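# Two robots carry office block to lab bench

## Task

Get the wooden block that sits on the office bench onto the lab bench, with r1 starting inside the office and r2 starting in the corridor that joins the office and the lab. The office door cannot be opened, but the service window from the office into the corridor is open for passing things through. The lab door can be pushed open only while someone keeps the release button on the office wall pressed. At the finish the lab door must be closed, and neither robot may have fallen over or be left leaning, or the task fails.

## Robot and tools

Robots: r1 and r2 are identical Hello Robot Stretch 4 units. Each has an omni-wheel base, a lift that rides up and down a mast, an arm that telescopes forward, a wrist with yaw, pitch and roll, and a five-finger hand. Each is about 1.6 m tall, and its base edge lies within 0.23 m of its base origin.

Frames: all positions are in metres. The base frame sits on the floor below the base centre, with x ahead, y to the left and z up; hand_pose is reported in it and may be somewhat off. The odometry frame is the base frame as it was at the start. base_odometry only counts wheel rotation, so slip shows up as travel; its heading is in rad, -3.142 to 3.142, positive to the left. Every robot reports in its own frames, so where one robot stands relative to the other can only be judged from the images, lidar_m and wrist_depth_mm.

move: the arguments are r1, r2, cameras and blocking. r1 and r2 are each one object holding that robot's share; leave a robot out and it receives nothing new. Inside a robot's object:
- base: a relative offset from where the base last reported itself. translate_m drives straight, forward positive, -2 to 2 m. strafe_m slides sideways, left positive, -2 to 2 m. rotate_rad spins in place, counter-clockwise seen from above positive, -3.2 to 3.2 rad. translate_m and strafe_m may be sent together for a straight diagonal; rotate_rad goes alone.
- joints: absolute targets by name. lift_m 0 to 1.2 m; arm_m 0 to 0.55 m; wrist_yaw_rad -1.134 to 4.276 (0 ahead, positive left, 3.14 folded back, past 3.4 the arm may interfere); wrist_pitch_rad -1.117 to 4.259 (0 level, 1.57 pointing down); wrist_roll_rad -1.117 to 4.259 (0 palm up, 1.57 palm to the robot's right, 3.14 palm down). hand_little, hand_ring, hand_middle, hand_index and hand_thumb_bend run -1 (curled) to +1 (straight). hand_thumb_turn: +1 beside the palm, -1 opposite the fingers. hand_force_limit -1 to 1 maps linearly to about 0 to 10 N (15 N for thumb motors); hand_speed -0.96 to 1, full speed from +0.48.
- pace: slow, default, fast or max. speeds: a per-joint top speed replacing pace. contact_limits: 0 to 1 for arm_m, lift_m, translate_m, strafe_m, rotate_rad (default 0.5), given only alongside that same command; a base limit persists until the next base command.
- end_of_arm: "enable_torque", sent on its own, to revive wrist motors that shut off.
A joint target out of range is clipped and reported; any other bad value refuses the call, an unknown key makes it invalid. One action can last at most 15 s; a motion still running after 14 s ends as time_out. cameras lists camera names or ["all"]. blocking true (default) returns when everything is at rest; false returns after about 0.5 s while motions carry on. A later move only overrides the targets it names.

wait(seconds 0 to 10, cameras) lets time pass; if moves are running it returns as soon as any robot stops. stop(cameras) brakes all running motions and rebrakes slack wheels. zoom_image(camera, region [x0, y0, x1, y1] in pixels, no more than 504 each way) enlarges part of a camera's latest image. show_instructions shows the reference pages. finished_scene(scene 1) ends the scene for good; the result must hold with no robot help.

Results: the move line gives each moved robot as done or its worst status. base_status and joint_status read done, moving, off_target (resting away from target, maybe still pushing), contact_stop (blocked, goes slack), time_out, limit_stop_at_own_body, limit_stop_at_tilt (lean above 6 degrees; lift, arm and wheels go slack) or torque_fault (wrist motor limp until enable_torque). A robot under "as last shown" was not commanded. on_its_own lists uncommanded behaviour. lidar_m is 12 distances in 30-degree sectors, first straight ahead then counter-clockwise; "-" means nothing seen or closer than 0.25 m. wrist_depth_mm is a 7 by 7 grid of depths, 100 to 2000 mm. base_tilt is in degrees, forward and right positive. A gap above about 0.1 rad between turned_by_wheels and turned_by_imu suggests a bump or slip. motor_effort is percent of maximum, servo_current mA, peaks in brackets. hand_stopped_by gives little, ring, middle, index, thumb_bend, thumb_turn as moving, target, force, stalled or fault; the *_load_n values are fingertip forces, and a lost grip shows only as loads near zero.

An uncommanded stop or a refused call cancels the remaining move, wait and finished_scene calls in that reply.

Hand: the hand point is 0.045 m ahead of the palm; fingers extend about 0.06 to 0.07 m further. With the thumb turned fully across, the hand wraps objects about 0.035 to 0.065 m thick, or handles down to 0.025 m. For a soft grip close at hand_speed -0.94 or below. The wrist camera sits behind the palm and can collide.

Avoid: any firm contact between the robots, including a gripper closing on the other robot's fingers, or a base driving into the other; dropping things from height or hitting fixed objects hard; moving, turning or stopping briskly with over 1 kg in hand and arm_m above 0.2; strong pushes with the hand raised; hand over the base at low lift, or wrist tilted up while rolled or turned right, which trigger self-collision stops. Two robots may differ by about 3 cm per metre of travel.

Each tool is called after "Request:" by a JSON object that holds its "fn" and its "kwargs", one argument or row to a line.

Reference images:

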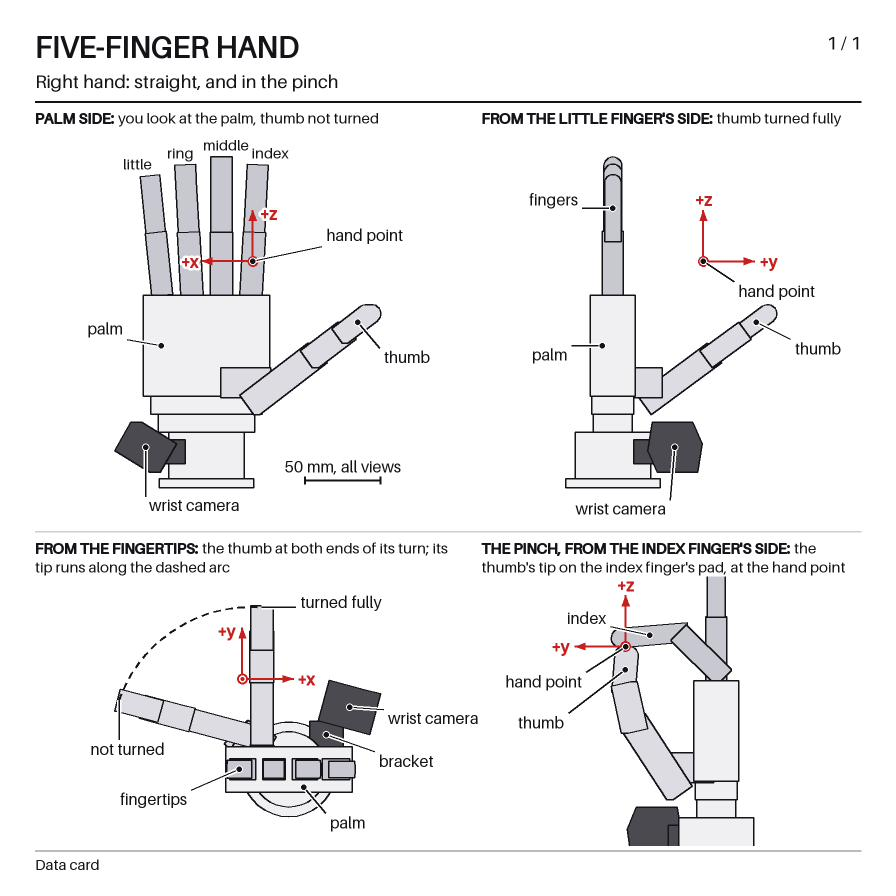

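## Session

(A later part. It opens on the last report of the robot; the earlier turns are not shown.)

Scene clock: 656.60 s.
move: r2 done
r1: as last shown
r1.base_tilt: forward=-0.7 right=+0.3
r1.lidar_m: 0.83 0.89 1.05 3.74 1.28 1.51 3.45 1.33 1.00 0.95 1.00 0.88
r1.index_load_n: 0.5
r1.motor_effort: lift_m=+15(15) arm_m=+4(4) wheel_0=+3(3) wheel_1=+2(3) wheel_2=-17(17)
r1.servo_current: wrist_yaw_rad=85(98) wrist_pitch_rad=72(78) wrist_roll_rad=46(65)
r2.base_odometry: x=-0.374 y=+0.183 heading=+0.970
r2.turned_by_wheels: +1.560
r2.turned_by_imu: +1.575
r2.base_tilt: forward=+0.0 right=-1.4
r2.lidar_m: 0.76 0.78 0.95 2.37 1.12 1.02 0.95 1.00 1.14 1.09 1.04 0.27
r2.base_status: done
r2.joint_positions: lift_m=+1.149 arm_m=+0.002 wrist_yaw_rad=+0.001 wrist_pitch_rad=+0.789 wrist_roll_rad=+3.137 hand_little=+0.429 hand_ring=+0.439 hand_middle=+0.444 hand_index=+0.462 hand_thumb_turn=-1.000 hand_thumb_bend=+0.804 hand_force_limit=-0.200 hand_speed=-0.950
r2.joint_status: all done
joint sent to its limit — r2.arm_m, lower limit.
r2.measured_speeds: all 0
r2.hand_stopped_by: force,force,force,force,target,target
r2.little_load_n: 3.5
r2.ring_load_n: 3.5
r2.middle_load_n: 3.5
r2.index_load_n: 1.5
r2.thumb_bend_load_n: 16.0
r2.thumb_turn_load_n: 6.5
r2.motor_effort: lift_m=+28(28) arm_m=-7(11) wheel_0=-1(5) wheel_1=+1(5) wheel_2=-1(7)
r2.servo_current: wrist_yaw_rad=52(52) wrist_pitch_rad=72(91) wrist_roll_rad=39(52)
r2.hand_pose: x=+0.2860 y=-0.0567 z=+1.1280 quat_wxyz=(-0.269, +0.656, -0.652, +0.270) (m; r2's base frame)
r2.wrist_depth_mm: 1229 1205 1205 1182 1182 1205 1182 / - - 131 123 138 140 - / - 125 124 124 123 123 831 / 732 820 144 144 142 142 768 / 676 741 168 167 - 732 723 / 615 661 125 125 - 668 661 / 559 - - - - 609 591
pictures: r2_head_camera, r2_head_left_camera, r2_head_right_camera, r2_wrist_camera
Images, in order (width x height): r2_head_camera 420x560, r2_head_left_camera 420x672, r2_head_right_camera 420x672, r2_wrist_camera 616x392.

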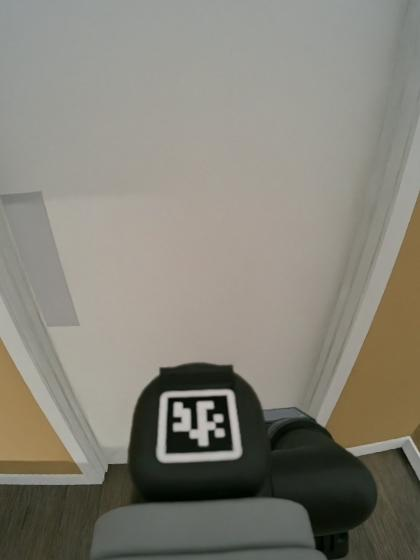

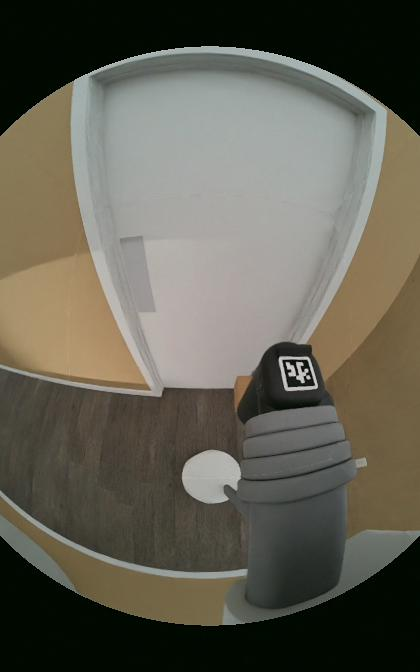

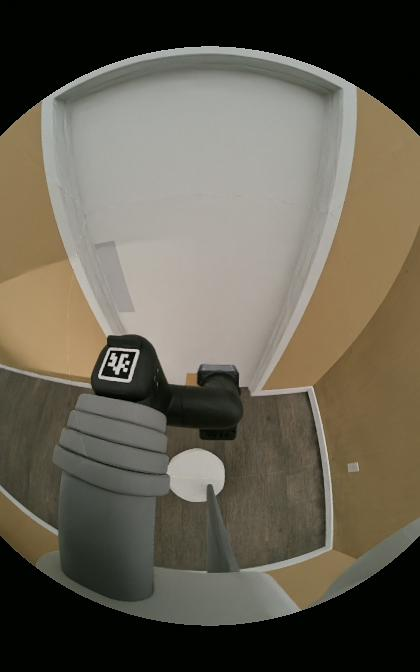

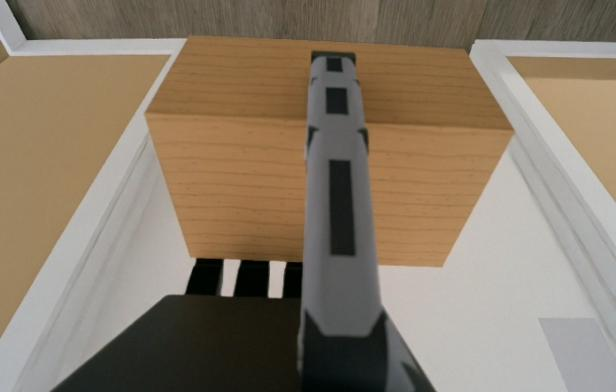

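Request:
{"fn": "move", "kwargs": {
  "r2": {"joints": {"wrist_yaw_rad": 2.4}},
  "cameras": ["r2_head_left_camera", "r2_head_right_camera", "r2_wrist_camera", "r1_head_camera"]
}}

Scene clock: 679.10 s.
move: r2 done
r1: as last shown
r1.base_tilt: forward=-0.6 right=+0.2
r1.lidar_m: 0.83 0.88 1.07 3.76 1.26 1.54 3.49 1.32 1.00 0.97 1.06 0.88
r1.index_load_n: 0.0
r1.servo_current: wrist_yaw_rad=59(104) wrist_pitch_rad=65(85) wrist_roll_rad=33(59)
r2.base_odometry: x=-0.374 y=+0.183 heading=+0.970
r2.turned_by_wheels: +0.000
r2.turned_by_imu: +0.000
r2.base_tilt: forward=+0.0 right=-1.4
r2.lidar_m: 0.74 0.80 0.96 2.41 1.13 1.00 0.95 0.96 1.15 1.07 1.01 0.81
r2.base_status: not commanded
r2.joint_positions: lift_m=+1.149 arm_m=+0.002 wrist_yaw_rad=+2.398 wrist_pitch_rad=+0.789 wrist_roll_rad=+3.137 hand_little=+0.429 hand_ring=+0.439 hand_middle=+0.444 hand_index=+0.462 hand_thumb_turn=-1.000 hand_thumb_bend=+0.804 hand_force_limit=-0.200 hand_speed=-0.950
r2.joint_status: all done
r2.measured_speeds: all 0
r2.hand_stopped_by: force,force,force,force,target,target
r2.little_load_n: 3.5
r2.ring_load_n: 3.5
r2.middle_load_n: 3.5
r2.index_load_n: 1.5
r2.thumb_bend_load_n: 16.0
r2.thumb_turn_load_n: 6.5
r2.motor_effort: lift_m=+28(28) arm_m=-7(7) wheel_0=-1(2) wheel_1=+1(1) wheel_2=-1(1)
r2.servo_current: wrist_yaw_rad=52(111) wrist_pitch_rad=52(85) wrist_roll_rad=46(59)
r2.hand_pose: x=+0.1280 y=+0.1184 z=+1.1280 quat_wxyz=(-0.349, +0.846, +0.374, -0.152) (m; r2's base frame)
r2.wrist_depth_mm: 1255 1229 1182 1229 1182 1205 1205 / 1397 1366 131 123 138 140 1336 / 1576 1499 125 124 123 123 - / 1808 1863 144 144 142 142 - / - - 169 170 - - - / - - 125 125 - - - / - - - - - - -
pictures: r1_head_camera, r2_head_left_camera, r2_head_right_camera, r2_wrist_camera
Images, in order (width x height): r1_head_camera 420x560, r2_head_left_camera 420x672, r2_head_right_camera 420x672, r2_wrist_camera 616x392.

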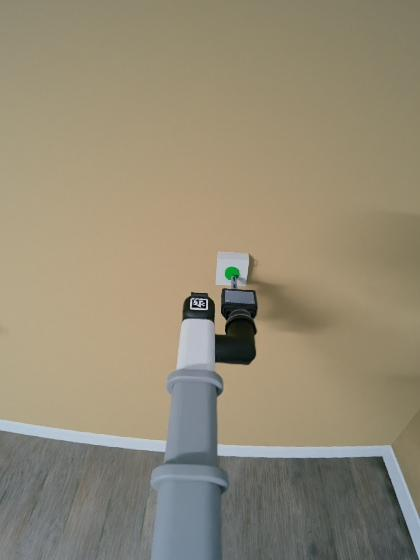

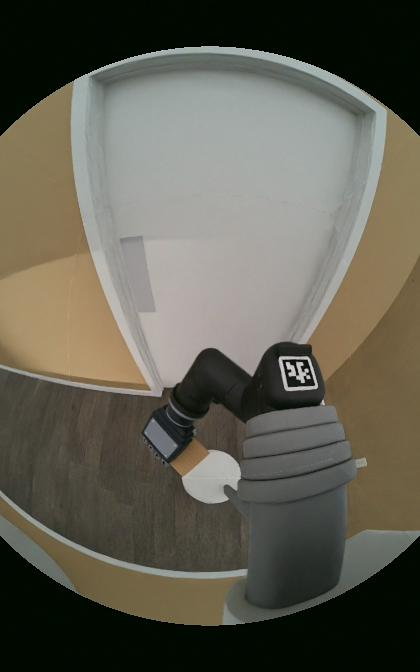

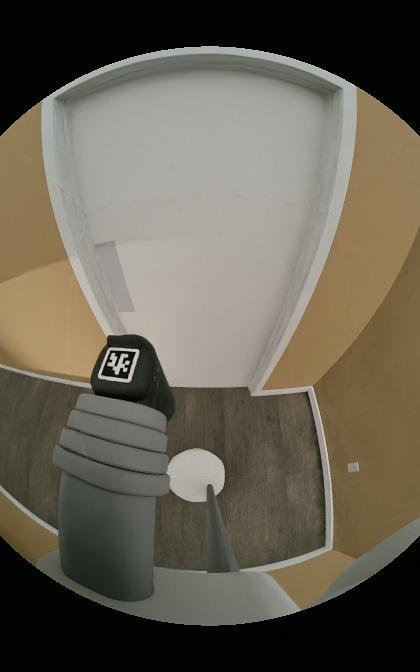

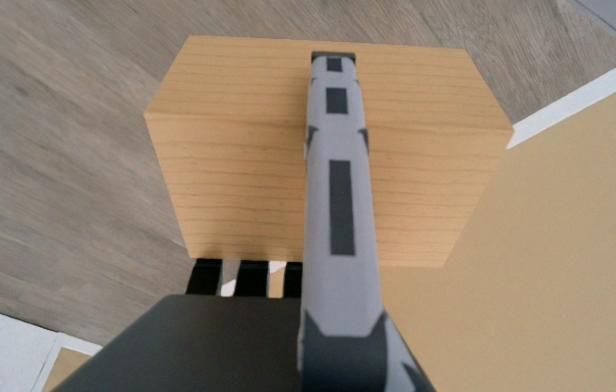

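Request:
{"fn": "move", "kwargs": {
  "r2": {"joints": {"wrist_yaw_rad": 2.95}, "speeds": {"wrist_yaw_rad": 0.6}},
  "cameras": ["r2_head_left_camera", "r2_wrist_camera"]
}}

Scene clock: 685.20 s.
move: r2 done
r1: as last shown
r1.base_tilt: forward=-0.6 right=+0.4
r1.lidar_m: 0.83 0.88 1.09 3.74 1.25 1.49 3.49 1.31 1.01 0.97 1.04 0.89
r1.motor_effort: lift_m=+15(15) arm_m=+4(4) wheel_0=+3(3) wheel_1=+2(2) wheel_2=-16(17)
r1.servo_current: wrist_yaw_rad=85(98) wrist_pitch_rad=59(85) wrist_roll_rad=26(65)
r2.base_odometry: x=-0.374 y=+0.183 heading=+0.970
r2.turned_by_wheels: +0.000
r2.turned_by_imu: +0.000
r2.base_tilt: forward=+0.0 right=-1.4
r2.lidar_m: 0.76 0.78 0.95 2.39 1.13 1.03 0.94 0.99 1.14 1.09 1.03 0.83
r2.base_status: not commanded
r2.joint_positions: lift_m=+1.149 arm_m=+0.002 wrist_yaw_rad=+2.948 wrist_pitch_rad=+0.789 wrist_roll_rad=+3.137 hand_little=+0.429 hand_ring=+0.439 hand_middle=+0.444 hand_index=+0.462 hand_thumb_turn=-1.000 hand_thumb_bend=+0.804 hand_force_limit=-0.200 hand_speed=-0.950
r2.joint_status: all done
r2.measured_speeds: all 0
r2.hand_stopped_by: force,force,force,force,target,target
r2.little_load_n: 4.0
r2.ring_load_n: 3.5
r2.middle_load_n: 3.5
r2.index_load_n: 1.5
r2.thumb_bend_load_n: 16.0
r2.thumb_turn_load_n: 7.0
r2.motor_effort: lift_m=+28(28) arm_m=-7(7) wheel_0=-1(2) wheel_1=+1(1) wheel_2=-1(1)
r2.servo_current: wrist_yaw_rad=46(78) wrist_pitch_rad=46(85) wrist_roll_rad=39(59)
r2.hand_pose: x=+0.0727 y=+0.0776 z=+1.1280 quat_wxyz=(-0.295, +0.713, +0.589, -0.241) (m; r2's base frame)
r2.wrist_depth_mm: 1229 1255 1160 1205 1205 1182 1205 / 1430 1336 132 123 138 140 1366 / 1618 1537 125 124 123 123 - / 1808 1756 145 144 142 142 - / - - 165 167 - - - / - - 125 125 - - - / 1078 - - - - - -
pictures: r2_head_left_camera, r2_wrist_camera
Images, in order (width x height): r2_head_left_camera 420x672, r2_wrist_camera 616x392.

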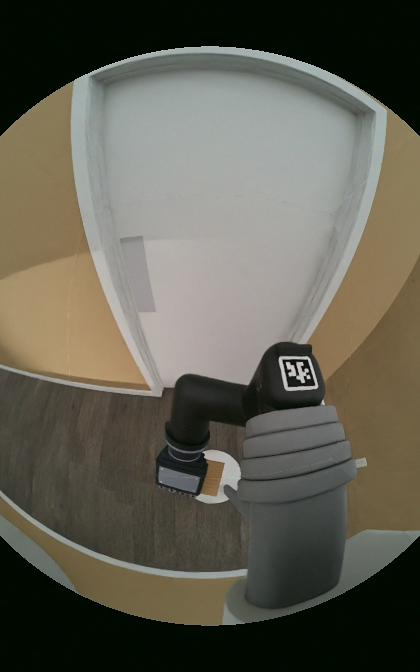

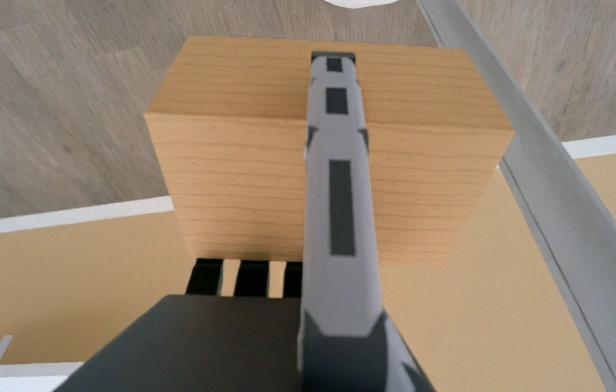

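Request:
{"fn": "move", "kwargs": {
  "r2": {"base": {"translate_m": 0.42, "strafe_m": 0.1}},
  "cameras": ["r2_head_camera", "r2_head_left_camera", "r2_head_right_camera"]
}}

Scene clock: 694.93 s.
move: r2 done
r1: as last shown
r1.base_tilt: forward=-0.7 right=+0.3
r1.lidar_m: 0.84 0.88 1.05 3.76 1.25 1.50 3.50 1.29 1.00 0.96 0.98 0.89
r1.motor_effort: lift_m=+15(15) arm_m=+4(4) wheel_0=+3(3) wheel_1=+2(3) wheel_2=-17(17)
r1.servo_current: wrist_yaw_rad=78(104) wrist_pitch_rad=65(78) wrist_roll_rad=46(65)
r2.base_odometry: x=-0.219 y=+0.586 heading=+0.970
r2.turned_by_wheels: +0.000
r2.turned_by_imu: +0.001
r2.base_tilt: forward=+0.0 right=-1.4
r2.lidar_m: 0.34 0.34 0.45 0.95 1.76 1.35 1.37 1.42 1.24 1.17 0.54 0.35
r2.base_status: done
r2.joint_positions: lift_m=+1.149 arm_m=+0.002 wrist_yaw_rad=+2.948 wrist_pitch_rad=+0.789 wrist_roll_rad=+3.137 hand_little=+0.429 hand_ring=+0.439 hand_middle=+0.444 hand_index=+0.462 hand_thumb_turn=-1.000 hand_thumb_bend=+0.804 hand_force_limit=-0.200 hand_speed=-0.950
r2.joint_status: not commanded
r2.measured_speeds: all 0
r2.hand_stopped_by: force,force,force,force,target,target
r2.little_load_n: 4.0
r2.ring_load_n: 3.5
r2.middle_load_n: 3.5
r2.index_load_n: 1.5
r2.thumb_bend_load_n: 16.0
r2.thumb_turn_load_n: 6.5
r2.motor_effort: lift_m=+28(28) arm_m=-7(7) wheel_0=+1(4) wheel_1=-1(7) wheel_2=+1(9)
r2.servo_current: wrist_yaw_rad=46(59) wrist_pitch_rad=33(91) wrist_roll_rad=46(59)
r2.hand_pose: x=+0.0727 y=+0.0776 z=+1.1280 quat_wxyz=(-0.295, +0.712, +0.589, -0.241) (m; r2's base frame)
r2.wrist_depth_mm: 1255 1229 1182 1182 1205 1182 1229 / 1430 1366 131 123 138 140 1366 / 1618 1576 124 124 123 123 1499 / 1863 1863 144 144 142 142 - / - - 168 167 - - - / - - 125 125 - - - / - - - - - - -
pictures: r2_head_camera, r2_head_left_camera, r2_head_right_camera
Images, in order (width x height): r2_head_camera 420x560, r2_head_left_camera 420x672, r2_head_right_camera 420x672.

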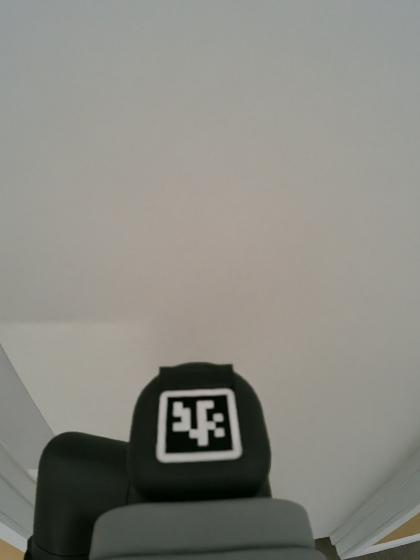

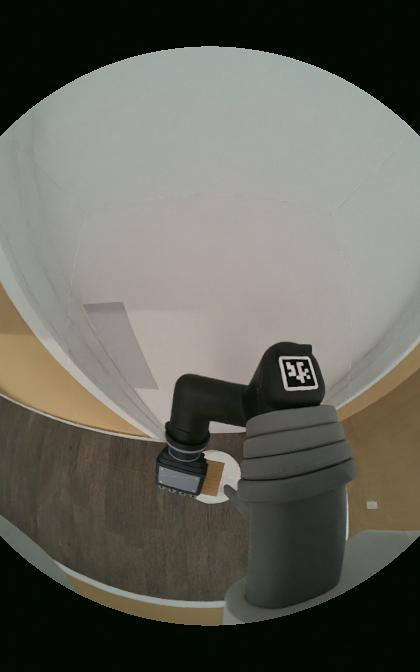

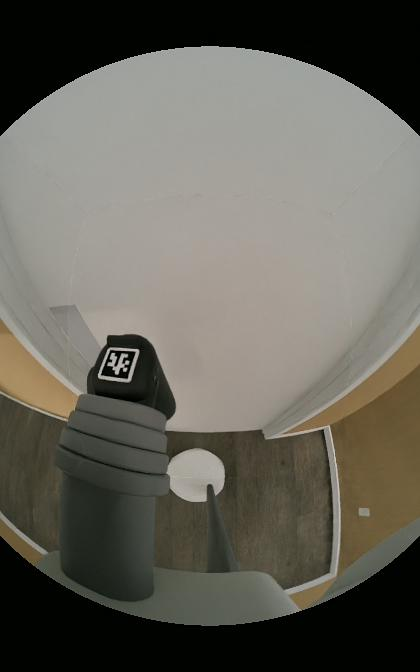

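Request:
{"fn": "move", "kwargs": {
  "r2": {"base": {"translate_m": 0.25}, "pace": "slow", "contact_limits": {"translate_m": 0.4}},
  "cameras": ["r2_head_camera", "r2_head_left_camera", "r2_head_right_camera"]
}}

Scene clock: 700.90 s.
move: r2 done
r1: as last shown
r1.lidar_m: 0.84 0.88 1.07 3.73 1.25 1.50 3.48 1.36 1.01 0.95 1.03 0.87
r1.middle_load_n: -4.5
r1.servo_current: wrist_yaw_rad=85(104) wrist_pitch_rad=59(78) wrist_roll_rad=46(59)
r2.base_odometry: x=-0.078 y=+0.792 heading=+0.970
r2.turned_by_wheels: +0.000
r2.turned_by_imu: +0.008
r2.base_tilt: forward=+0.0 right=-1.4
r2.lidar_m: - 0.25 0.34 0.34 2.07 1.57 1.60 1.68 1.22 0.52 0.25 0.25
r2.base_status: done
r2.joint_positions: lift_m=+1.149 arm_m=+0.002 wrist_yaw_rad=+2.952 wrist_pitch_rad=+0.787 wrist_roll_rad=+3.137 hand_little=+0.429 hand_ring=+0.439 hand_middle=+0.444 hand_index=+0.462 hand_thumb_turn=-1.000 hand_thumb_bend=+0.804 hand_force_limit=-0.200 hand_speed=-0.950
r2.joint_status: not commanded
r2.measured_speeds: all 0
r2.hand_stopped_by: force,force,force,force,target,target
r2.little_load_n: 3.0
r2.ring_load_n: 3.0
r2.middle_load_n: 3.5
r2.index_load_n: 1.5
r2.thumb_bend_load_n: 15.5
r2.thumb_turn_load_n: 6.0
r2.motor_effort: lift_m=+28(28) arm_m=+4(7) wheel_0=+1(9) wheel_1=+2(8) wheel_2=-4(8)
r2.servo_current: wrist_yaw_rad=46(59) wrist_pitch_rad=52(98) wrist_roll_rad=26(59)
r2.contact_limits: translate_m 0.4
r2.hand_pose: x=+0.0717 y=+0.0773 z=+1.1283 quat_wxyz=(-0.295, +0.711, +0.590, -0.243) (m; r2's base frame)
r2.wrist_depth_mm: 343 1229 1182 1205 1182 1182 1182 / 387 1397 131 123 137 140 1397 / 1576 1576 124 124 123 123 1499 / 1863 1863 145 143 143 143 - / - - 168 171 - 1983 - / - - 125 125 - - - / - - - - - - -
pictures: r2_head_camera, r2_head_left_camera, r2_head_right_camera
Images, in order (width x height): r2_head_camera 420x560, r2_head_left_camera 420x672, r2_head_right_camera 420x672.

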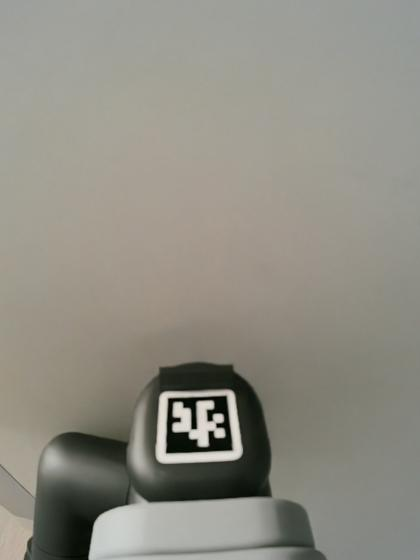

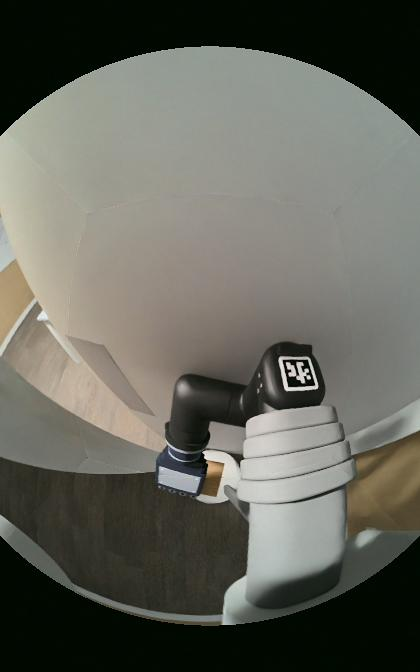

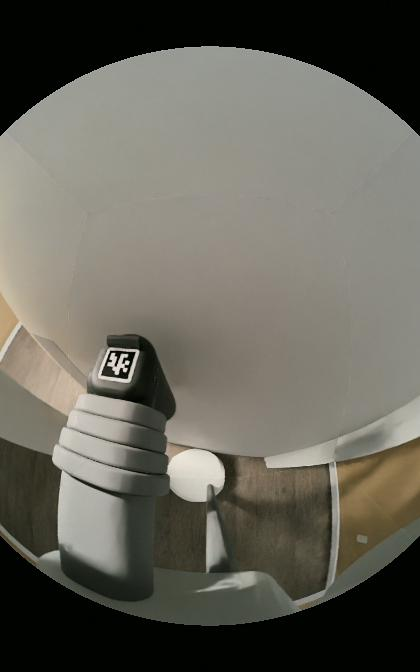

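Request:
{"fn": "move", "kwargs": {
  "r2": {"base": {"translate_m": 0.3}, "pace": "slow", "contact_limits": {"translate_m": 0.4}},
  "cameras": ["r2_head_camera", "r2_head_left_camera", "r2_head_right_camera"]
}}

Scene clock: 706.77 s.
move: r2 done
r1: as last shown
r1.base_tilt: forward=-0.6 right=+0.4
r1.lidar_m: 0.84 0.88 1.07 3.74 1.24 1.53 3.49 1.36 1.00 0.95 0.99 0.88
r1.middle_load_n: -5.0
r1.motor_effort: lift_m=+15(15) arm_m=+4(4) wheel_0=+3(3) wheel_1=+2(3) wheel_2=-16(17)
r1.servo_current: wrist_yaw_rad=91(104) wrist_pitch_rad=72(85) wrist_roll_rad=46(72)
r2.base_odometry: x=+0.092 y=+1.039 heading=+0.970
r2.turned_by_wheels: +0.000
r2.turned_by_imu: +0.000
r2.base_tilt: forward=+0.0 right=-1.4
r2.lidar_m: 0.25 0.35 1.05 0.67 0.39 1.87 1.92 1.70 0.53 0.26 0.25 -
r2.base_status: done
r2.joint_positions: lift_m=+1.149 arm_m=+0.002 wrist_yaw_rad=+2.952 wrist_pitch_rad=+0.787 wrist_roll_rad=+3.137 hand_little=+0.429 hand_ring=+0.439 hand_middle=+0.444 hand_index=+0.462 hand_thumb_turn=-1.000 hand_thumb_bend=+0.804 hand_force_limit=-0.200 hand_speed=-0.950
r2.joint_status: not commanded
r2.measured_speeds: all 0
r2.hand_stopped_by: force,force,force,force,target,target
r2.little_load_n: 3.0
r2.ring_load_n: 3.0
r2.middle_load_n: 3.0
r2.index_load_n: 1.5
r2.thumb_bend_load_n: 15.5
r2.thumb_turn_load_n: 6.0
r2.motor_effort: lift_m=+28(28) arm_m=+4(4) wheel_0=+3(6) wheel_1=+0(5) wheel_2=-4(10)
r2.servo_current: wrist_yaw_rad=52(59) wrist_pitch_rad=65(98) wrist_roll_rad=52(65)
r2.contact_limits: translate_m 0.4
r2.hand_pose: x=+0.0717 y=+0.0773 z=+1.1283 quat_wxyz=(-0.295, +0.711, +0.590, -0.243) (m; r2's base frame)
r2.wrist_depth_mm: 1205 1182 158 1205 1182 1205 1205 / - - 131 124 138 140 1336 / - 128 124 124 123 123 1499 / - 517 144 144 143 142 - / 488 466 166 170 - - - / 415 399 125 125 - - - / 366 - - - - - -
pictures: r2_head_camera, r2_head_left_camera, r2_head_right_camera
Images, in order (width x height): r2_head_camera 420x560, r2_head_left_camera 420x672, r2_head_right_camera 420x672.

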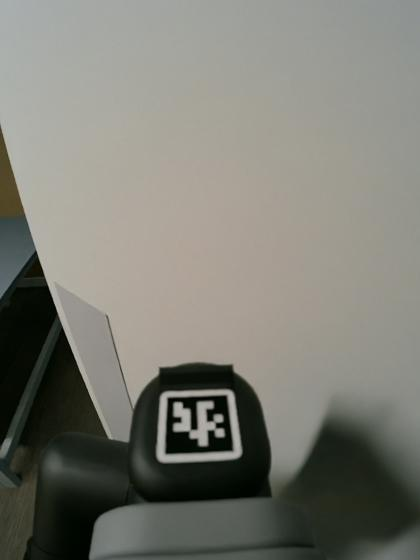

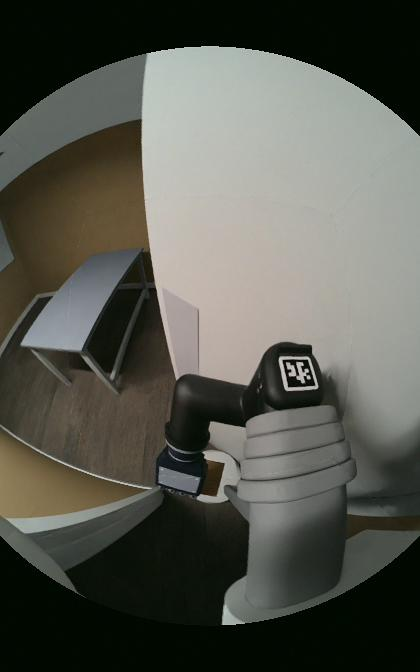

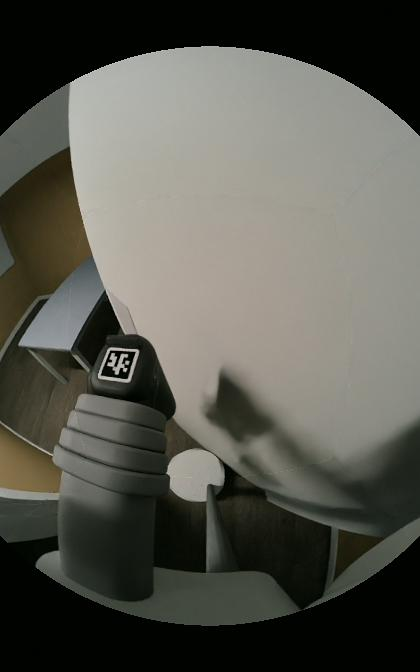

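Request:
{"fn": "move", "kwargs": {
  "r2": {"base": {"translate_m": 0.35}, "pace": "slow", "contact_limits": {"translate_m": 0.4}},
  "cameras": ["r2_head_camera", "r2_head_left_camera", "r2_head_right_camera"]
}}

Scene clock: 713.97 s.
move: r2 done
r1: as last shown
r1.base_tilt: forward=-0.7 right=+0.3
r1.lidar_m: 0.83 0.91 1.04 3.74 1.28 1.53 3.50 1.32 1.00 0.94 1.03 0.88
r1.motor_effort: lift_m=+15(15) arm_m=+4(4) wheel_0=+3(3) wheel_1=+2(3) wheel_2=-17(17)
r1.servo_current: wrist_yaw_rad=104(111) wrist_pitch_rad=52(85) wrist_roll_rad=46(59)
r2.base_odometry: x=+0.289 y=+1.328 heading=+0.970
r2.turned_by_wheels: +0.000
r2.turned_by_imu: +0.000
r2.base_tilt: forward=-0.1 right=-1.4
r2.lidar_m: 0.30 1.19 0.88 1.05 0.73 0.60 2.27 0.77 0.28 0.25 - 0.25
r2.base_status: done
r2.joint_positions: lift_m=+1.149 arm_m=+0.002 wrist_yaw_rad=+2.952 wrist_pitch_rad=+0.787 wrist_roll_rad=+3.137 hand_little=+0.429 hand_ring=+0.439 hand_middle=+0.444 hand_index=+0.462 hand_thumb_turn=-1.000 hand_thumb_bend=+0.804 hand_force_limit=-0.200 hand_speed=-0.950
r2.joint_status: not commanded
r2.measured_speeds: all 0
r2.hand_stopped_by: force,force,force,force,target,target
r2.little_load_n: 3.5
r2.ring_load_n: 3.0
r2.middle_load_n: 3.5
r2.index_load_n: 1.5
r2.thumb_bend_load_n: 16.0
r2.thumb_turn_load_n: 6.0
r2.motor_effort: lift_m=+28(28) arm_m=+4(4) wheel_0=+3(7) wheel_1=-1(4) wheel_2=-3(10)
r2.servo_current: wrist_yaw_rad=39(59) wrist_pitch_rad=72(85) wrist_roll_rad=46(59)
r2.contact_limits: translate_m 0.4
r2.hand_pose: x=+0.0717 y=+0.0773 z=+1.1283 quat_wxyz=(-0.295, +0.711, +0.590, -0.243) (m; r2's base frame)
r2.wrist_depth_mm: 1255 1205 1182 1205 1182 1160 683 / 1397 1366 131 123 138 140 820 / 1499 125 124 124 124 123 946 / - - 145 144 143 143 - / - - 166 171 - - - / - - 125 125 - - - / - - - - - - -
pictures: r2_head_camera, r2_head_left_camera, r2_head_right_camera
Images, in order (width x height): r2_head_camera 420x560, r2_head_left_camera 420x672, r2_head_right_camera 420x672.

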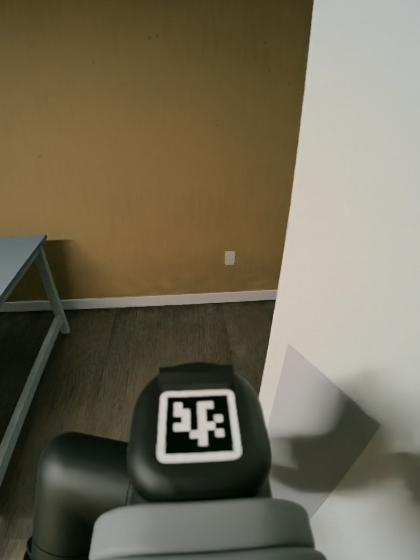

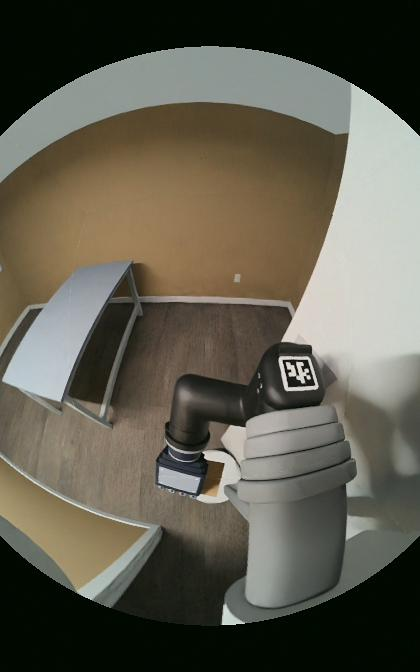

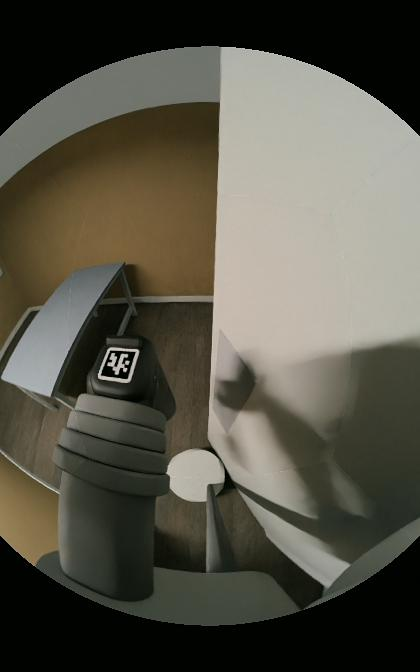

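Request:
{"fn": "move", "kwargs": {
  "r2": {"base": {"translate_m": 0.35, "strafe_m": 0.15}, "pace": "slow", "contact_limits": {"translate_m": 0.4, "strafe_m": 0.4}},
  "cameras": ["r2_head_camera", "r2_head_left_camera", "r2_head_right_camera"]
}}

r2: "contact_limits": translate_m and strafe_m are given together and make one move, which takes one limit: state it under one of them only
Scene clock: 719.40 s.
r1.base_odometry: x=+2.759 y=+0.567 heading=+1.809
r1.turned_by_wheels: +0.000
r1.turned_by_imu: +0.000
r1.base_tilt: forward=-0.6 right=+0.3
r1.lidar_m: 0.84 0.90 1.07 3.75 1.24 1.56 3.48 1.31 0.98 0.97 1.02 0.89
r1.base_status: not commanded
r1.joint_positions: lift_m=+0.933 arm_m=+0.364 wrist_yaw_rad=-0.016 wrist_pitch_rad=+0.011 wrist_roll_rad=+3.138 hand_little=-1.000 hand_ring=-1.000 hand_middle=+0.999 hand_index=-1.000 hand_thumb_turn=-1.000 hand_thumb_bend=+1.000 hand_force_limit=+0.400 hand_speed=+0.200
r1.joint_status: not commanded
r1.measured_speeds: all 0
r1.hand_stopped_by: target,target,target,target,target,target
r1.little_load_n: 0.0
r1.ring_load_n: 0.0
r1.middle_load_n: -5.0
r1.index_load_n: 0.0
r1.thumb_bend_load_n: 0.0
r1.thumb_turn_load_n: 0.0
r1.motor_effort: lift_m=+15(15) arm_m=+4(4) wheel_0=+3(3) wheel_1=+2(3) wheel_2=-17(17)
r1.servo_current: wrist_yaw_rad=78(111) wrist_pitch_rad=59(85) wrist_roll_rad=59(59)
r1.hand_pose: x=+0.7547 y=-0.0604 z=+1.0490 quat_wxyz=(-0.492, +0.499, -0.506, +0.502) (m; r1's base frame)
r1.wrist_depth_mm: - - - - - - - / - - - - - - - / - - - - - - - / - - - - - - - / - - 133 - - - - / - - 145 146 - - - / - - 109 - - - -
r2.base_odometry: x=+0.289 y=+1.328 heading=+0.970
r2.turned_by_wheels: +0.000
r2.turned_by_imu: +0.000
r2.base_tilt: forward=-0.1 right=-1.4
r2.lidar_m: 0.28 1.25 0.87 1.04 0.73 0.59 2.27 0.78 0.29 0.25 - 0.25
r2.base_status: done
r2.joint_positions: lift_m=+1.149 arm_m=+0.002 wrist_yaw_rad=+2.952 wrist_pitch_rad=+0.787 wrist_roll_rad=+3.137 hand_little=+0.429 hand_ring=+0.439 hand_middle=+0.444 hand_index=+0.462 hand_thumb_turn=-1.000 hand_thumb_bend=+0.804 hand_force_limit=-0.200 hand_speed=-0.950
r2.joint_status: not commanded
r2.measured_speeds: all 0
r2.hand_stopped_by: force,force,force,force,target,target
r2.little_load_n: 3.0
r2.ring_load_n: 3.0
r2.middle_load_n: 3.5
r2.index_load_n: 1.5
r2.thumb_bend_load_n: 16.0
r2.thumb_turn_load_n: 6.0
r2.motor_effort: lift_m=+28(28) arm_m=+4(4) wheel_0=+4(7) wheel_1=+0(4) wheel_2=-3(10)
r2.servo_current: wrist_yaw_rad=46(59) wrist_pitch_rad=26(85) wrist_roll_rad=39(59)
r2.contact_limits: translate_m 0.4
r2.hand_pose: x=+0.0717 y=+0.0773 z=+1.1283 quat_wxyz=(-0.295, +0.711, +0.590, -0.243) (m; r2's base frame)
r2.wrist_depth_mm: 1255 1229 1160 1182 1182 1182 676 / 1397 1366 131 123 138 140 809 / 1537 124 124 124 123 123 946 / - - 144 144 143 142 - / - - 166 170 - - - / - - 125 125 - - - / - - - - - - -
pictures: none

Request:
{"fn": "move", "kwargs": {
  "r2": {"base": {"translate_m": 0.35, "strafe_m": 0.15}, "pace": "slow", "contact_limits": {"translate_m": 0.4}},
  "cameras": ["r2_head_camera", "r2_head_left_camera", "r2_head_right_camera"]
}}

Scene clock: 725.73 s.
move: r2 done
r1.base_odometry: x=+2.759 y=+0.567 heading=+1.809
r1.turned_by_wheels: +0.000
r1.turned_by_imu: +0.000
r1.base_tilt: forward=-0.6 right=+0.2
r1.lidar_m: 0.82 0.87 1.07 3.75 1.26 1.49 3.46 1.33 1.02 0.96 1.03 0.87
r1.base_status: not commanded
r1.joint_positions: lift_m=+0.933 arm_m=+0.364 wrist_yaw_rad=-0.016 wrist_pitch_rad=+0.011 wrist_roll_rad=+3.138 hand_little=-1.000 hand_ring=-1.000 hand_middle=+0.999 hand_index=-1.000 hand_thumb_turn=-1.000 hand_thumb_bend=+1.000 hand_force_limit=+0.400 hand_speed=+0.200
r1.joint_status: not commanded
r1.measured_speeds: all 0
r1.hand_stopped_by: target,target,target,target,target,target
r1.little_load_n: 0.0
r1.ring_load_n: 0.0
r1.middle_load_n: -5.0
r1.index_load_n: 0.0
r1.thumb_bend_load_n: 0.0
r1.thumb_turn_load_n: 0.0
r1.motor_effort: lift_m=+15(15) arm_m=+4(4) wheel_0=+3(3) wheel_1=+2(3) wheel_2=-16(17)
r1.servo_current: wrist_yaw_rad=78(117) wrist_pitch_rad=59(85) wrist_roll_rad=52(65)
r1.hand_pose: x=+0.7547 y=-0.0604 z=+1.0490 quat_wxyz=(-0.492, +0.499, -0.506, +0.502) (m; r1's base frame)
r1.wrist_depth_mm: - - - - - - - / - - - - - - - / - - - - - - - / - - - - - - - / - - 133 - - - - / - - 145 146 - - - / - - 109 - - - -
r2.base_odometry: x=+0.363 y=+1.702 heading=+0.970
r2.turned_by_wheels: +0.000
r2.turned_by_imu: +0.001
r2.base_tilt: forward=+0.0 right=-1.4
r2.lidar_m: 1.66 1.03 0.73 0.68 1.21 0.86 0.87 0.58 0.25 0.29 1.34 1.76
r2.base_status: done
r2.joint_positions: lift_m=+1.149 arm_m=+0.002 wrist_yaw_rad=+2.952 wrist_pitch_rad=+0.787 wrist_roll_rad=+3.137 hand_little=+0.429 hand_ring=+0.439 hand_middle=+0.444 hand_index=+0.462 hand_thumb_turn=-1.000 hand_thumb_bend=+0.804 hand_force_limit=-0.200 hand_speed=-0.950
r2.joint_status: not commanded
r2.measured_speeds: all 0
r2.hand_stopped_by: force,force,force,force,target,target
r2.little_load_n: 3.0
r2.ring_load_n: 3.0
r2.middle_load_n: 3.5
r2.index_load_n: 1.5
r2.thumb_bend_load_n: 16.0
r2.thumb_turn_load_n: 6.0
r2.motor_effort: lift_m=+28(28) arm_m=+4(4) wheel_0=+1(7) wheel_1=-2(3) wheel_2=-1(10)
r2.servo_current: wrist_yaw_rad=46(59) wrist_pitch_rad=39(78) wrist_roll_rad=33(59)
r2.contact_limits: translate_m 0.4
r2.hand_pose: x=+0.0717 y=+0.0773 z=+1.1283 quat_wxyz=(-0.295, +0.711, +0.590, -0.243) (m; r2's base frame)
r2.wrist_depth_mm: 1281 1229 1182 1182 1205 723 480 / 1430 1366 131 123 138 134 615 / 1576 1576 124 124 123 123 707 / 1808 1708 144 144 142 142 - / - - 165 167 - - - / - - 125 125 - - - / - - - - - - -
pictures: r2_head_camera, r2_head_left_camera, r2_head_right_camera
Images, in order (width x height): r2_head_camera 420x560, r2_head_left_camera 420x672, r2_head_right_camera 420x672.

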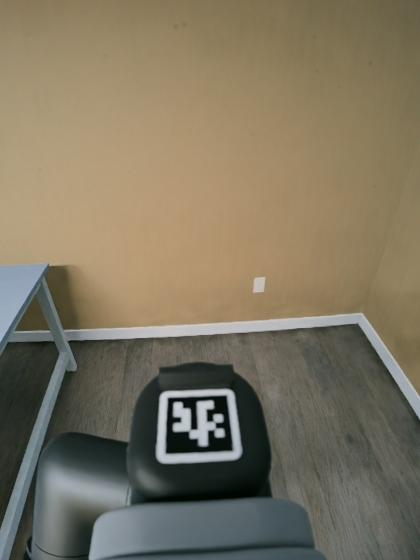

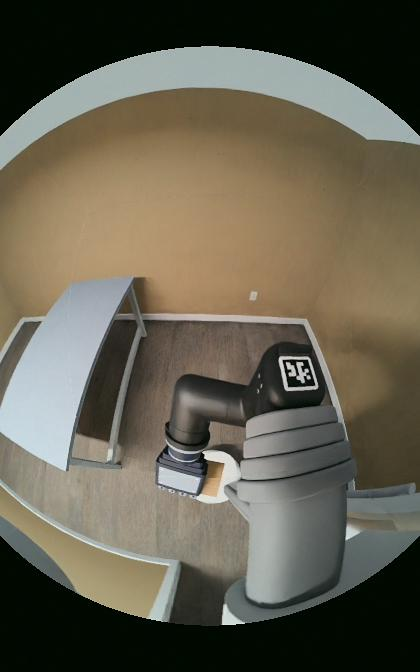

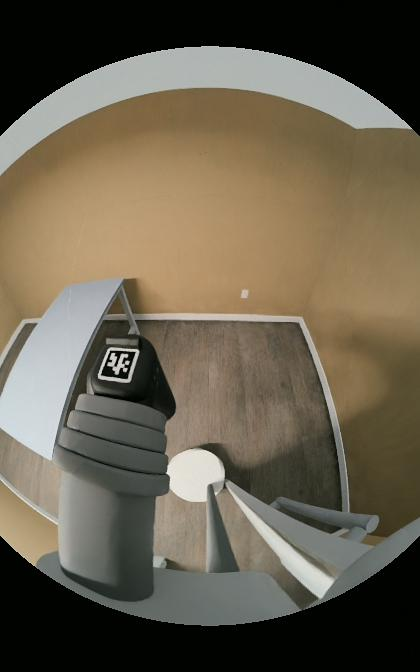

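Request:
{"fn": "move", "kwargs": {
  "r2": {"base": {"translate_m": 0.1, "strafe_m": 0.2}}
}}

Request:
{"fn": "wait", "kwargs": {
  "seconds": 1,
  "cameras": ["r2_head_right_camera", "r2_wrist_camera"]
}}

Scene clock: 731.83 s.
move: r2 done
r1: as last shown
r1.base_tilt: forward=-0.7 right=+0.3
r1.lidar_m: 0.83 0.90 1.06 3.75 1.26 1.49 3.48 1.35 1.01 0.96 1.02 0.87
r1.ring_load_n: 0.5
r1.motor_effort: lift_m=+15(15) arm_m=+4(5) wheel_0=+3(3) wheel_1=+2(3) wheel_2=-17(17)
r1.servo_current: wrist_yaw_rad=85(104) wrist_pitch_rad=65(85) wrist_roll_rad=33(59)
r2.base_odometry: x=+0.255 y=+1.897 heading=+0.970
r2.turned_by_wheels: +0.000
r2.turned_by_imu: +0.001
r2.base_tilt: forward=+0.0 right=-1.4
r2.lidar_m: 1.56 0.72 0.53 0.50 0.59 0.97 0.81 0.94 1.26 1.47 1.51 1.64
r2.base_status: done
r2.joint_positions: lift_m=+1.149 arm_m=+0.002 wrist_yaw_rad=+2.952 wrist_pitch_rad=+0.787 wrist_roll_rad=+3.137 hand_little=+0.429 hand_ring=+0.439 hand_middle=+0.444 hand_index=+0.462 hand_thumb_turn=-1.000 hand_thumb_bend=+0.804 hand_force_limit=-0.200 hand_speed=-0.950
r2.joint_status: not commanded
r2.measured_speeds: all 0
r2.hand_stopped_by: force,force,force,force,target,target
r2.little_load_n: 3.0
r2.ring_load_n: 3.0
r2.middle_load_n: 3.5
r2.index_load_n: 1.5
r2.thumb_bend_load_n: 15.5
r2.thumb_turn_load_n: 6.0
r2.motor_effort: lift_m=+28(28) arm_m=+4(4) wheel_0=+1(6) wheel_1=-2(8) wheel_2=-1(6)
r2.servo_current: wrist_yaw_rad=46(65) wrist_pitch_rad=33(78) wrist_roll_rad=46(52)
r2.hand_pose: x=+0.0717 y=+0.0773 z=+1.1283 quat_wxyz=(-0.295, +0.711, +0.590, -0.243) (m; r2's base frame)
r2.wrist_depth_mm: 1205 1229 1182 1205 1205 1182 1229 / 1308 1397 132 123 138 140 1336 / - 1499 124 124 123 123 1499 / 1863 1808 144 144 143 143 - / - - 165 167 - - - / - - 125 125 - - - / - - - - - - -
pictures: none

Scene clock: 732.83 s.
r1.base_odometry: x=+2.759 y=+0.567 heading=+1.809
r1.turned_by_wheels: +0.000
r1.turned_by_imu: +0.000
r1.base_tilt: forward=-0.6 right=+0.2
r1.lidar_m: 0.81 0.87 1.08 3.76 1.25 1.53 3.46 1.33 1.01 0.97 1.04 0.89
r1.base_status: not commanded
r1.joint_positions: lift_m=+0.933 arm_m=+0.364 wrist_yaw_rad=-0.016 wrist_pitch_rad=+0.011 wrist_roll_rad=+3.138 hand_little=-1.000 hand_ring=-1.000 hand_middle=+0.999 hand_index=-1.000 hand_thumb_turn=-1.000 hand_thumb_bend=+1.000 hand_force_limit=+0.400 hand_speed=+0.200
r1.joint_status: not commanded
r1.measured_speeds: all 0
r1.hand_stopped_by: target,target,target,target,target,target
r1.little_load_n: 0.0
r1.ring_load_n: 0.0
r1.middle_load_n: -5.0
r1.index_load_n: 0.0
r1.thumb_bend_load_n: 0.0
r1.thumb_turn_load_n: 0.0
r1.motor_effort: lift_m=+15(15) arm_m=+4(5) wheel_0=+3(3) wheel_1=+2(3) wheel_2=-16(17)
r1.servo_current: wrist_yaw_rad=85(104) wrist_pitch_rad=72(85) wrist_roll_rad=39(59)
r1.hand_pose: x=+0.7547 y=-0.0604 z=+1.0490 quat_wxyz=(-0.492, +0.499, -0.506, +0.502) (m; r1's base frame)
r1.wrist_depth_mm: - - - - - - - / - - - - - - - / - - - - - - - / - - - - - - - / - - 133 - - - - / - - 145 146 - - - / - - 109 - - - -
r2.base_odometry: x=+0.255 y=+1.897 heading=+0.970
r2.turned_by_wheels: +0.000
r2.turned_by_imu: +0.000
r2.base_tilt: forward=+0.0 right=-1.4
r2.lidar_m: 1.56 0.76 0.53 0.49 0.55 0.97 0.87 0.94 1.27 1.46 1.53 1.65
r2.base_status: done
r2.joint_positions: lift_m=+1.149 arm_m=+0.002 wrist_yaw_rad=+2.952 wrist_pitch_rad=+0.787 wrist_roll_rad=+3.137 hand_little=+0.429 hand_ring=+0.439 hand_middle=+0.444 hand_index=+0.462 hand_thumb_turn=-1.000 hand_thumb_bend=+0.804 hand_force_limit=-0.200 hand_speed=-0.950
r2.joint_status: not commanded
r2.measured_speeds: all 0
r2.hand_stopped_by: force,force,force,force,target,target
r2.little_load_n: 3.0
r2.ring_load_n: 3.0
r2.middle_load_n: 3.5
r2.index_load_n: 1.5
r2.thumb_bend_load_n: 15.5
r2.thumb_turn_load_n: 6.0
r2.motor_effort: lift_m=+28(28) arm_m=+4(4) wheel_0=+1(6) wheel_1=-1(8) wheel_2=-1(6)
r2.servo_current: wrist_yaw_rad=52(65) wrist_pitch_rad=59(78) wrist_roll_rad=39(52)
r2.hand_pose: x=+0.0717 y=+0.0773 z=+1.1283 quat_wxyz=(-0.295, +0.711, +0.590, -0.243) (m; r2's base frame)
r2.wrist_depth_mm: 1182 1229 1205 1205 1205 1182 1205 / 1308 1366 131 123 137 140 1336 / - 1499 124 124 123 123 1464 / 1863 1808 144 143 143 142 - / - - 165 167 - - - / - - 125 125 - - - / - - - - - - -
wait: 1.00 s; at rest by 0.27 s
pictures: r2_head_right_camera, r2_wrist_camera
Images, in order (width x height): r2_head_right_camera 420x672, r2_wrist_camera 616x392.

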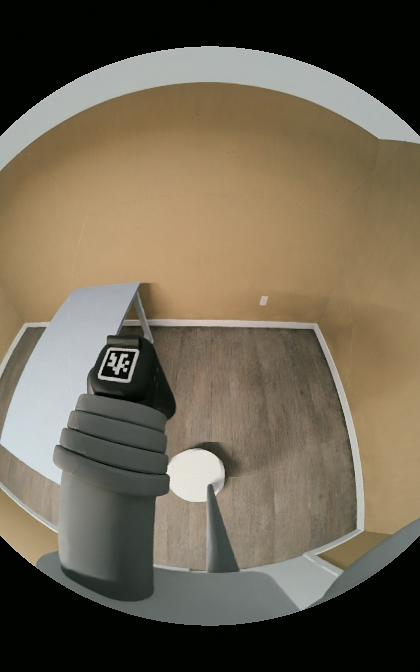

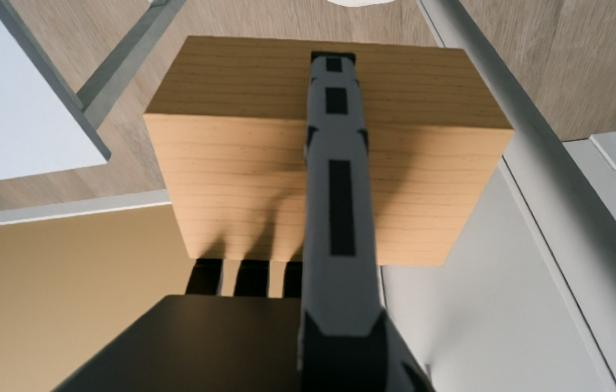

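Request:
{"fn": "move", "kwargs": {
  "r2": {"base": {"rotate_rad": 1.55}},
  "cameras": ["r2_head_camera", "r2_head_left_camera"]
}}

Request:
{"fn": "move", "kwargs": {
  "r2": {"joints": {"wrist_yaw_rad": 0.0}, "speeds": {"wrist_yaw_rad": 1.0}},
  "cameras": ["r2_head_camera", "r2_wrist_camera", "r2_head_left_camera"]
}}

Scene clock: 741.00 s.
move: r2 done
r1: as last shown
r1.lidar_m: 0.84 0.89 1.07 3.75 1.23 1.54 3.49 1.30 0.99 0.94 1.01 0.85
r1.motor_effort: lift_m=+15(15) arm_m=+4(4) wheel_0=+3(3) wheel_1=+2(3) wheel_2=-16(17)
r1.servo_current: wrist_yaw_rad=72(111) wrist_pitch_rad=52(85) wrist_roll_rad=26(65)
r1.wrist_depth_mm: - - - - - - - / - - - - - - - / - - - - - - - / - - - - - - - / - - 133 - - - - / - - 145 145 - - - / - - 109 - - - -
r2.base_odometry: x=+0.255 y=+1.897 heading=+2.520
r2.turned_by_wheels: +1.550
r2.turned_by_imu: +1.565
r2.base_tilt: forward=+0.0 right=-1.4
r2.lidar_m: 0.49 0.49 0.99 0.86 0.97 1.28 1.47 1.53 1.67 1.56 0.78 0.54
r2.base_status: done
r2.joint_positions: lift_m=+1.149 arm_m=+0.002 wrist_yaw_rad=+2.952 wrist_pitch_rad=+0.787 wrist_roll_rad=+3.137 hand_little=+0.429 hand_ring=+0.439 hand_middle=+0.444 hand_index=+0.462 hand_thumb_turn=-1.000 hand_thumb_bend=+0.804 hand_force_limit=-0.200 hand_speed=-0.950
r2.joint_status: not commanded
r2.measured_speeds: all 0
r2.hand_stopped_by: force,force,force,force,target,target
r2.little_load_n: 3.0
r2.ring_load_n: 3.0
r2.middle_load_n: 3.5
r2.index_load_n: 1.5
r2.thumb_bend_load_n: 15.5
r2.thumb_turn_load_n: 6.0
r2.motor_effort: lift_m=+28(28) arm_m=+4(4) wheel_0=-1(5) wheel_1=+0(5) wheel_2=+0(6)
r2.servo_current: wrist_yaw_rad=46(65) wrist_pitch_rad=33(78) wrist_roll_rad=46(59)
r2.hand_pose: x=+0.0717 y=+0.0773 z=+1.1283 quat_wxyz=(-0.295, +0.711, +0.590, -0.243) (m; r2's base frame)
r2.wrist_depth_mm: - 1205 1182 1205 1182 1182 1229 / - 1397 132 123 137 140 1366 / - 124 124 124 123 123 1499 / - - 144 144 143 142 - / - 1499 166 170 - - - / - 1255 125 125 - - - / - - - - - - -
pictures: r2_head_camera, r2_head_left_camera
Images, in order (width x height): r2_head_camera 420x560, r2_head_left_camera 420x672.

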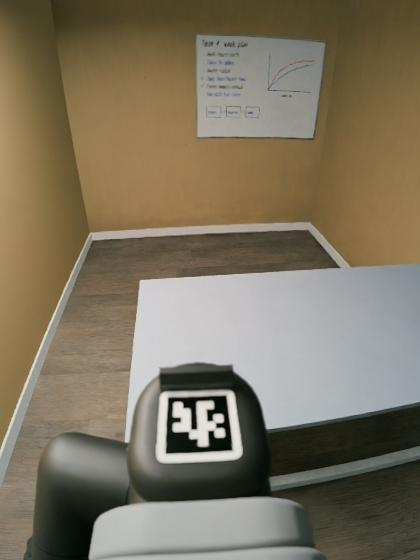

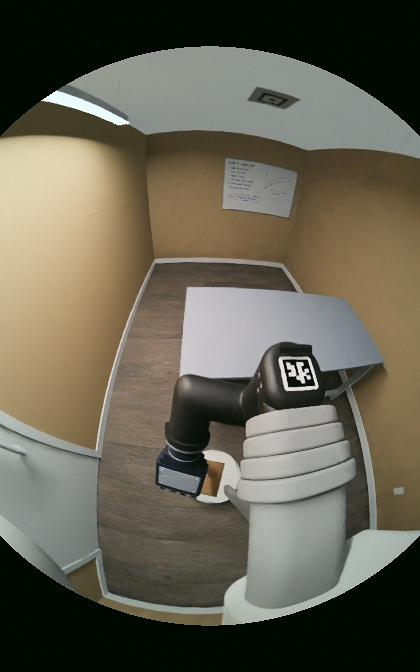

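Scene clock: 744.47 s.
move: r2 done
r1: as last shown
r1.base_tilt: forward=-0.7 right=+0.2
r1.lidar_m: 0.82 0.89 1.02 3.76 1.27 1.53 3.49 1.37 0.98 0.94 1.03 0.88
r1.motor_effort: lift_m=+15(15) arm_m=+4(4) wheel_0=+3(3) wheel_1=+2(3) wheel_2=-17(17)
r1.servo_current: wrist_yaw_rad=78(111) wrist_pitch_rad=65(78) wrist_roll_rad=39(65)
r1.wrist_depth_mm: - - - - - - - / - - - - - - - / - - - - - - - / - - - - - - - / - - 133 - - - - / - - 145 146 - - - / - - 109 - - - -
r2.base_odometry: x=+0.255 y=+1.897 heading=+2.520
r2.turned_by_wheels: +0.000
r2.turned_by_imu: +0.000
r2.base_tilt: forward=+0.0 right=-1.4
r2.lidar_m: 0.47 0.51 1.00 0.87 0.95 1.25 1.48 1.52 1.66 1.55 0.77 0.26
r2.base_status: not commanded
r2.joint_positions: lift_m=+1.149 arm_m=+0.002 wrist_yaw_rad=+0.002 wrist_pitch_rad=+0.787 wrist_roll_rad=+3.137 hand_little=+0.429 hand_ring=+0.439 hand_middle=+0.444 hand_index=+0.462 hand_thumb_turn=-1.000 hand_thumb_bend=+0.804 hand_force_limit=-0.200 hand_speed=-0.950
r2.joint_status: all done
r2.measured_speeds: all 0
r2.hand_stopped_by: force,force,force,force,target,target
r2.little_load_n: 3.0
r2.ring_load_n: 3.0
r2.middle_load_n: 3.5
r2.index_load_n: 1.5
r2.thumb_bend_load_n: 16.0
r2.thumb_turn_load_n: 6.0
r2.motor_effort: lift_m=+28(28) arm_m=+4(4) wheel_0=-2(2) wheel_1=+0(0) wheel_2=+0(0)
r2.servo_current: wrist_yaw_rad=52(78) wrist_pitch_rad=52(72) wrist_roll_rad=26(59)
r2.hand_pose: x=+0.2863 y=-0.0566 z=+1.1283 quat_wxyz=(-0.270, +0.656, -0.651, +0.270) (m; r2's base frame)
r2.wrist_depth_mm: 1255 1229 158 1060 1205 1205 1205 / 1397 1366 132 123 138 140 1336 / - 128 124 124 123 123 1430 / - - 144 144 143 142 1708 / - - 165 167 - 1983 - / - 112 125 126 - - - / - - - - - - -
pictures: r2_head_camera, r2_head_left_camera, r2_wrist_camera
Images, in order (width x height): r2_head_camera 420x560, r2_head_left_camera 420x672, r2_wrist_camera 616x392.

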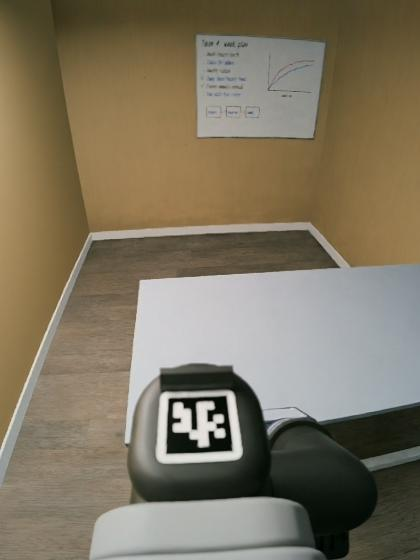

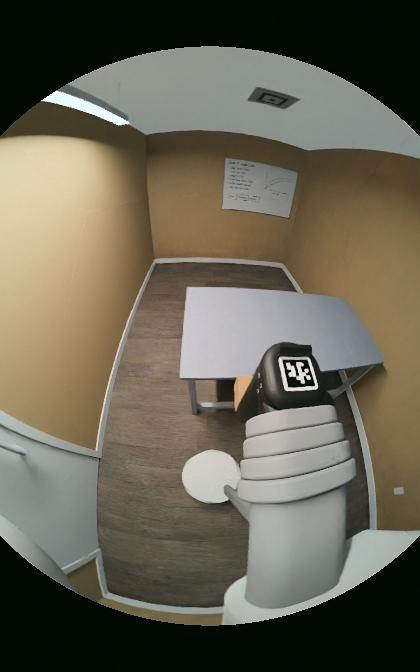

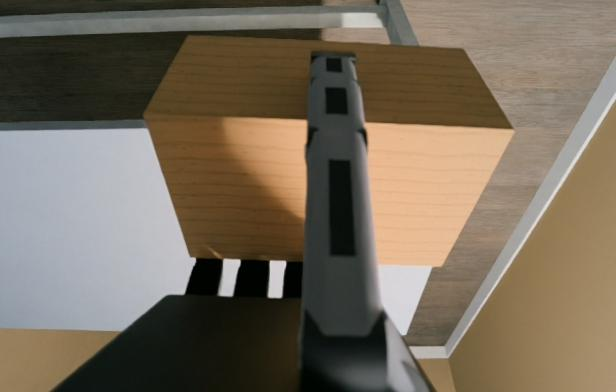

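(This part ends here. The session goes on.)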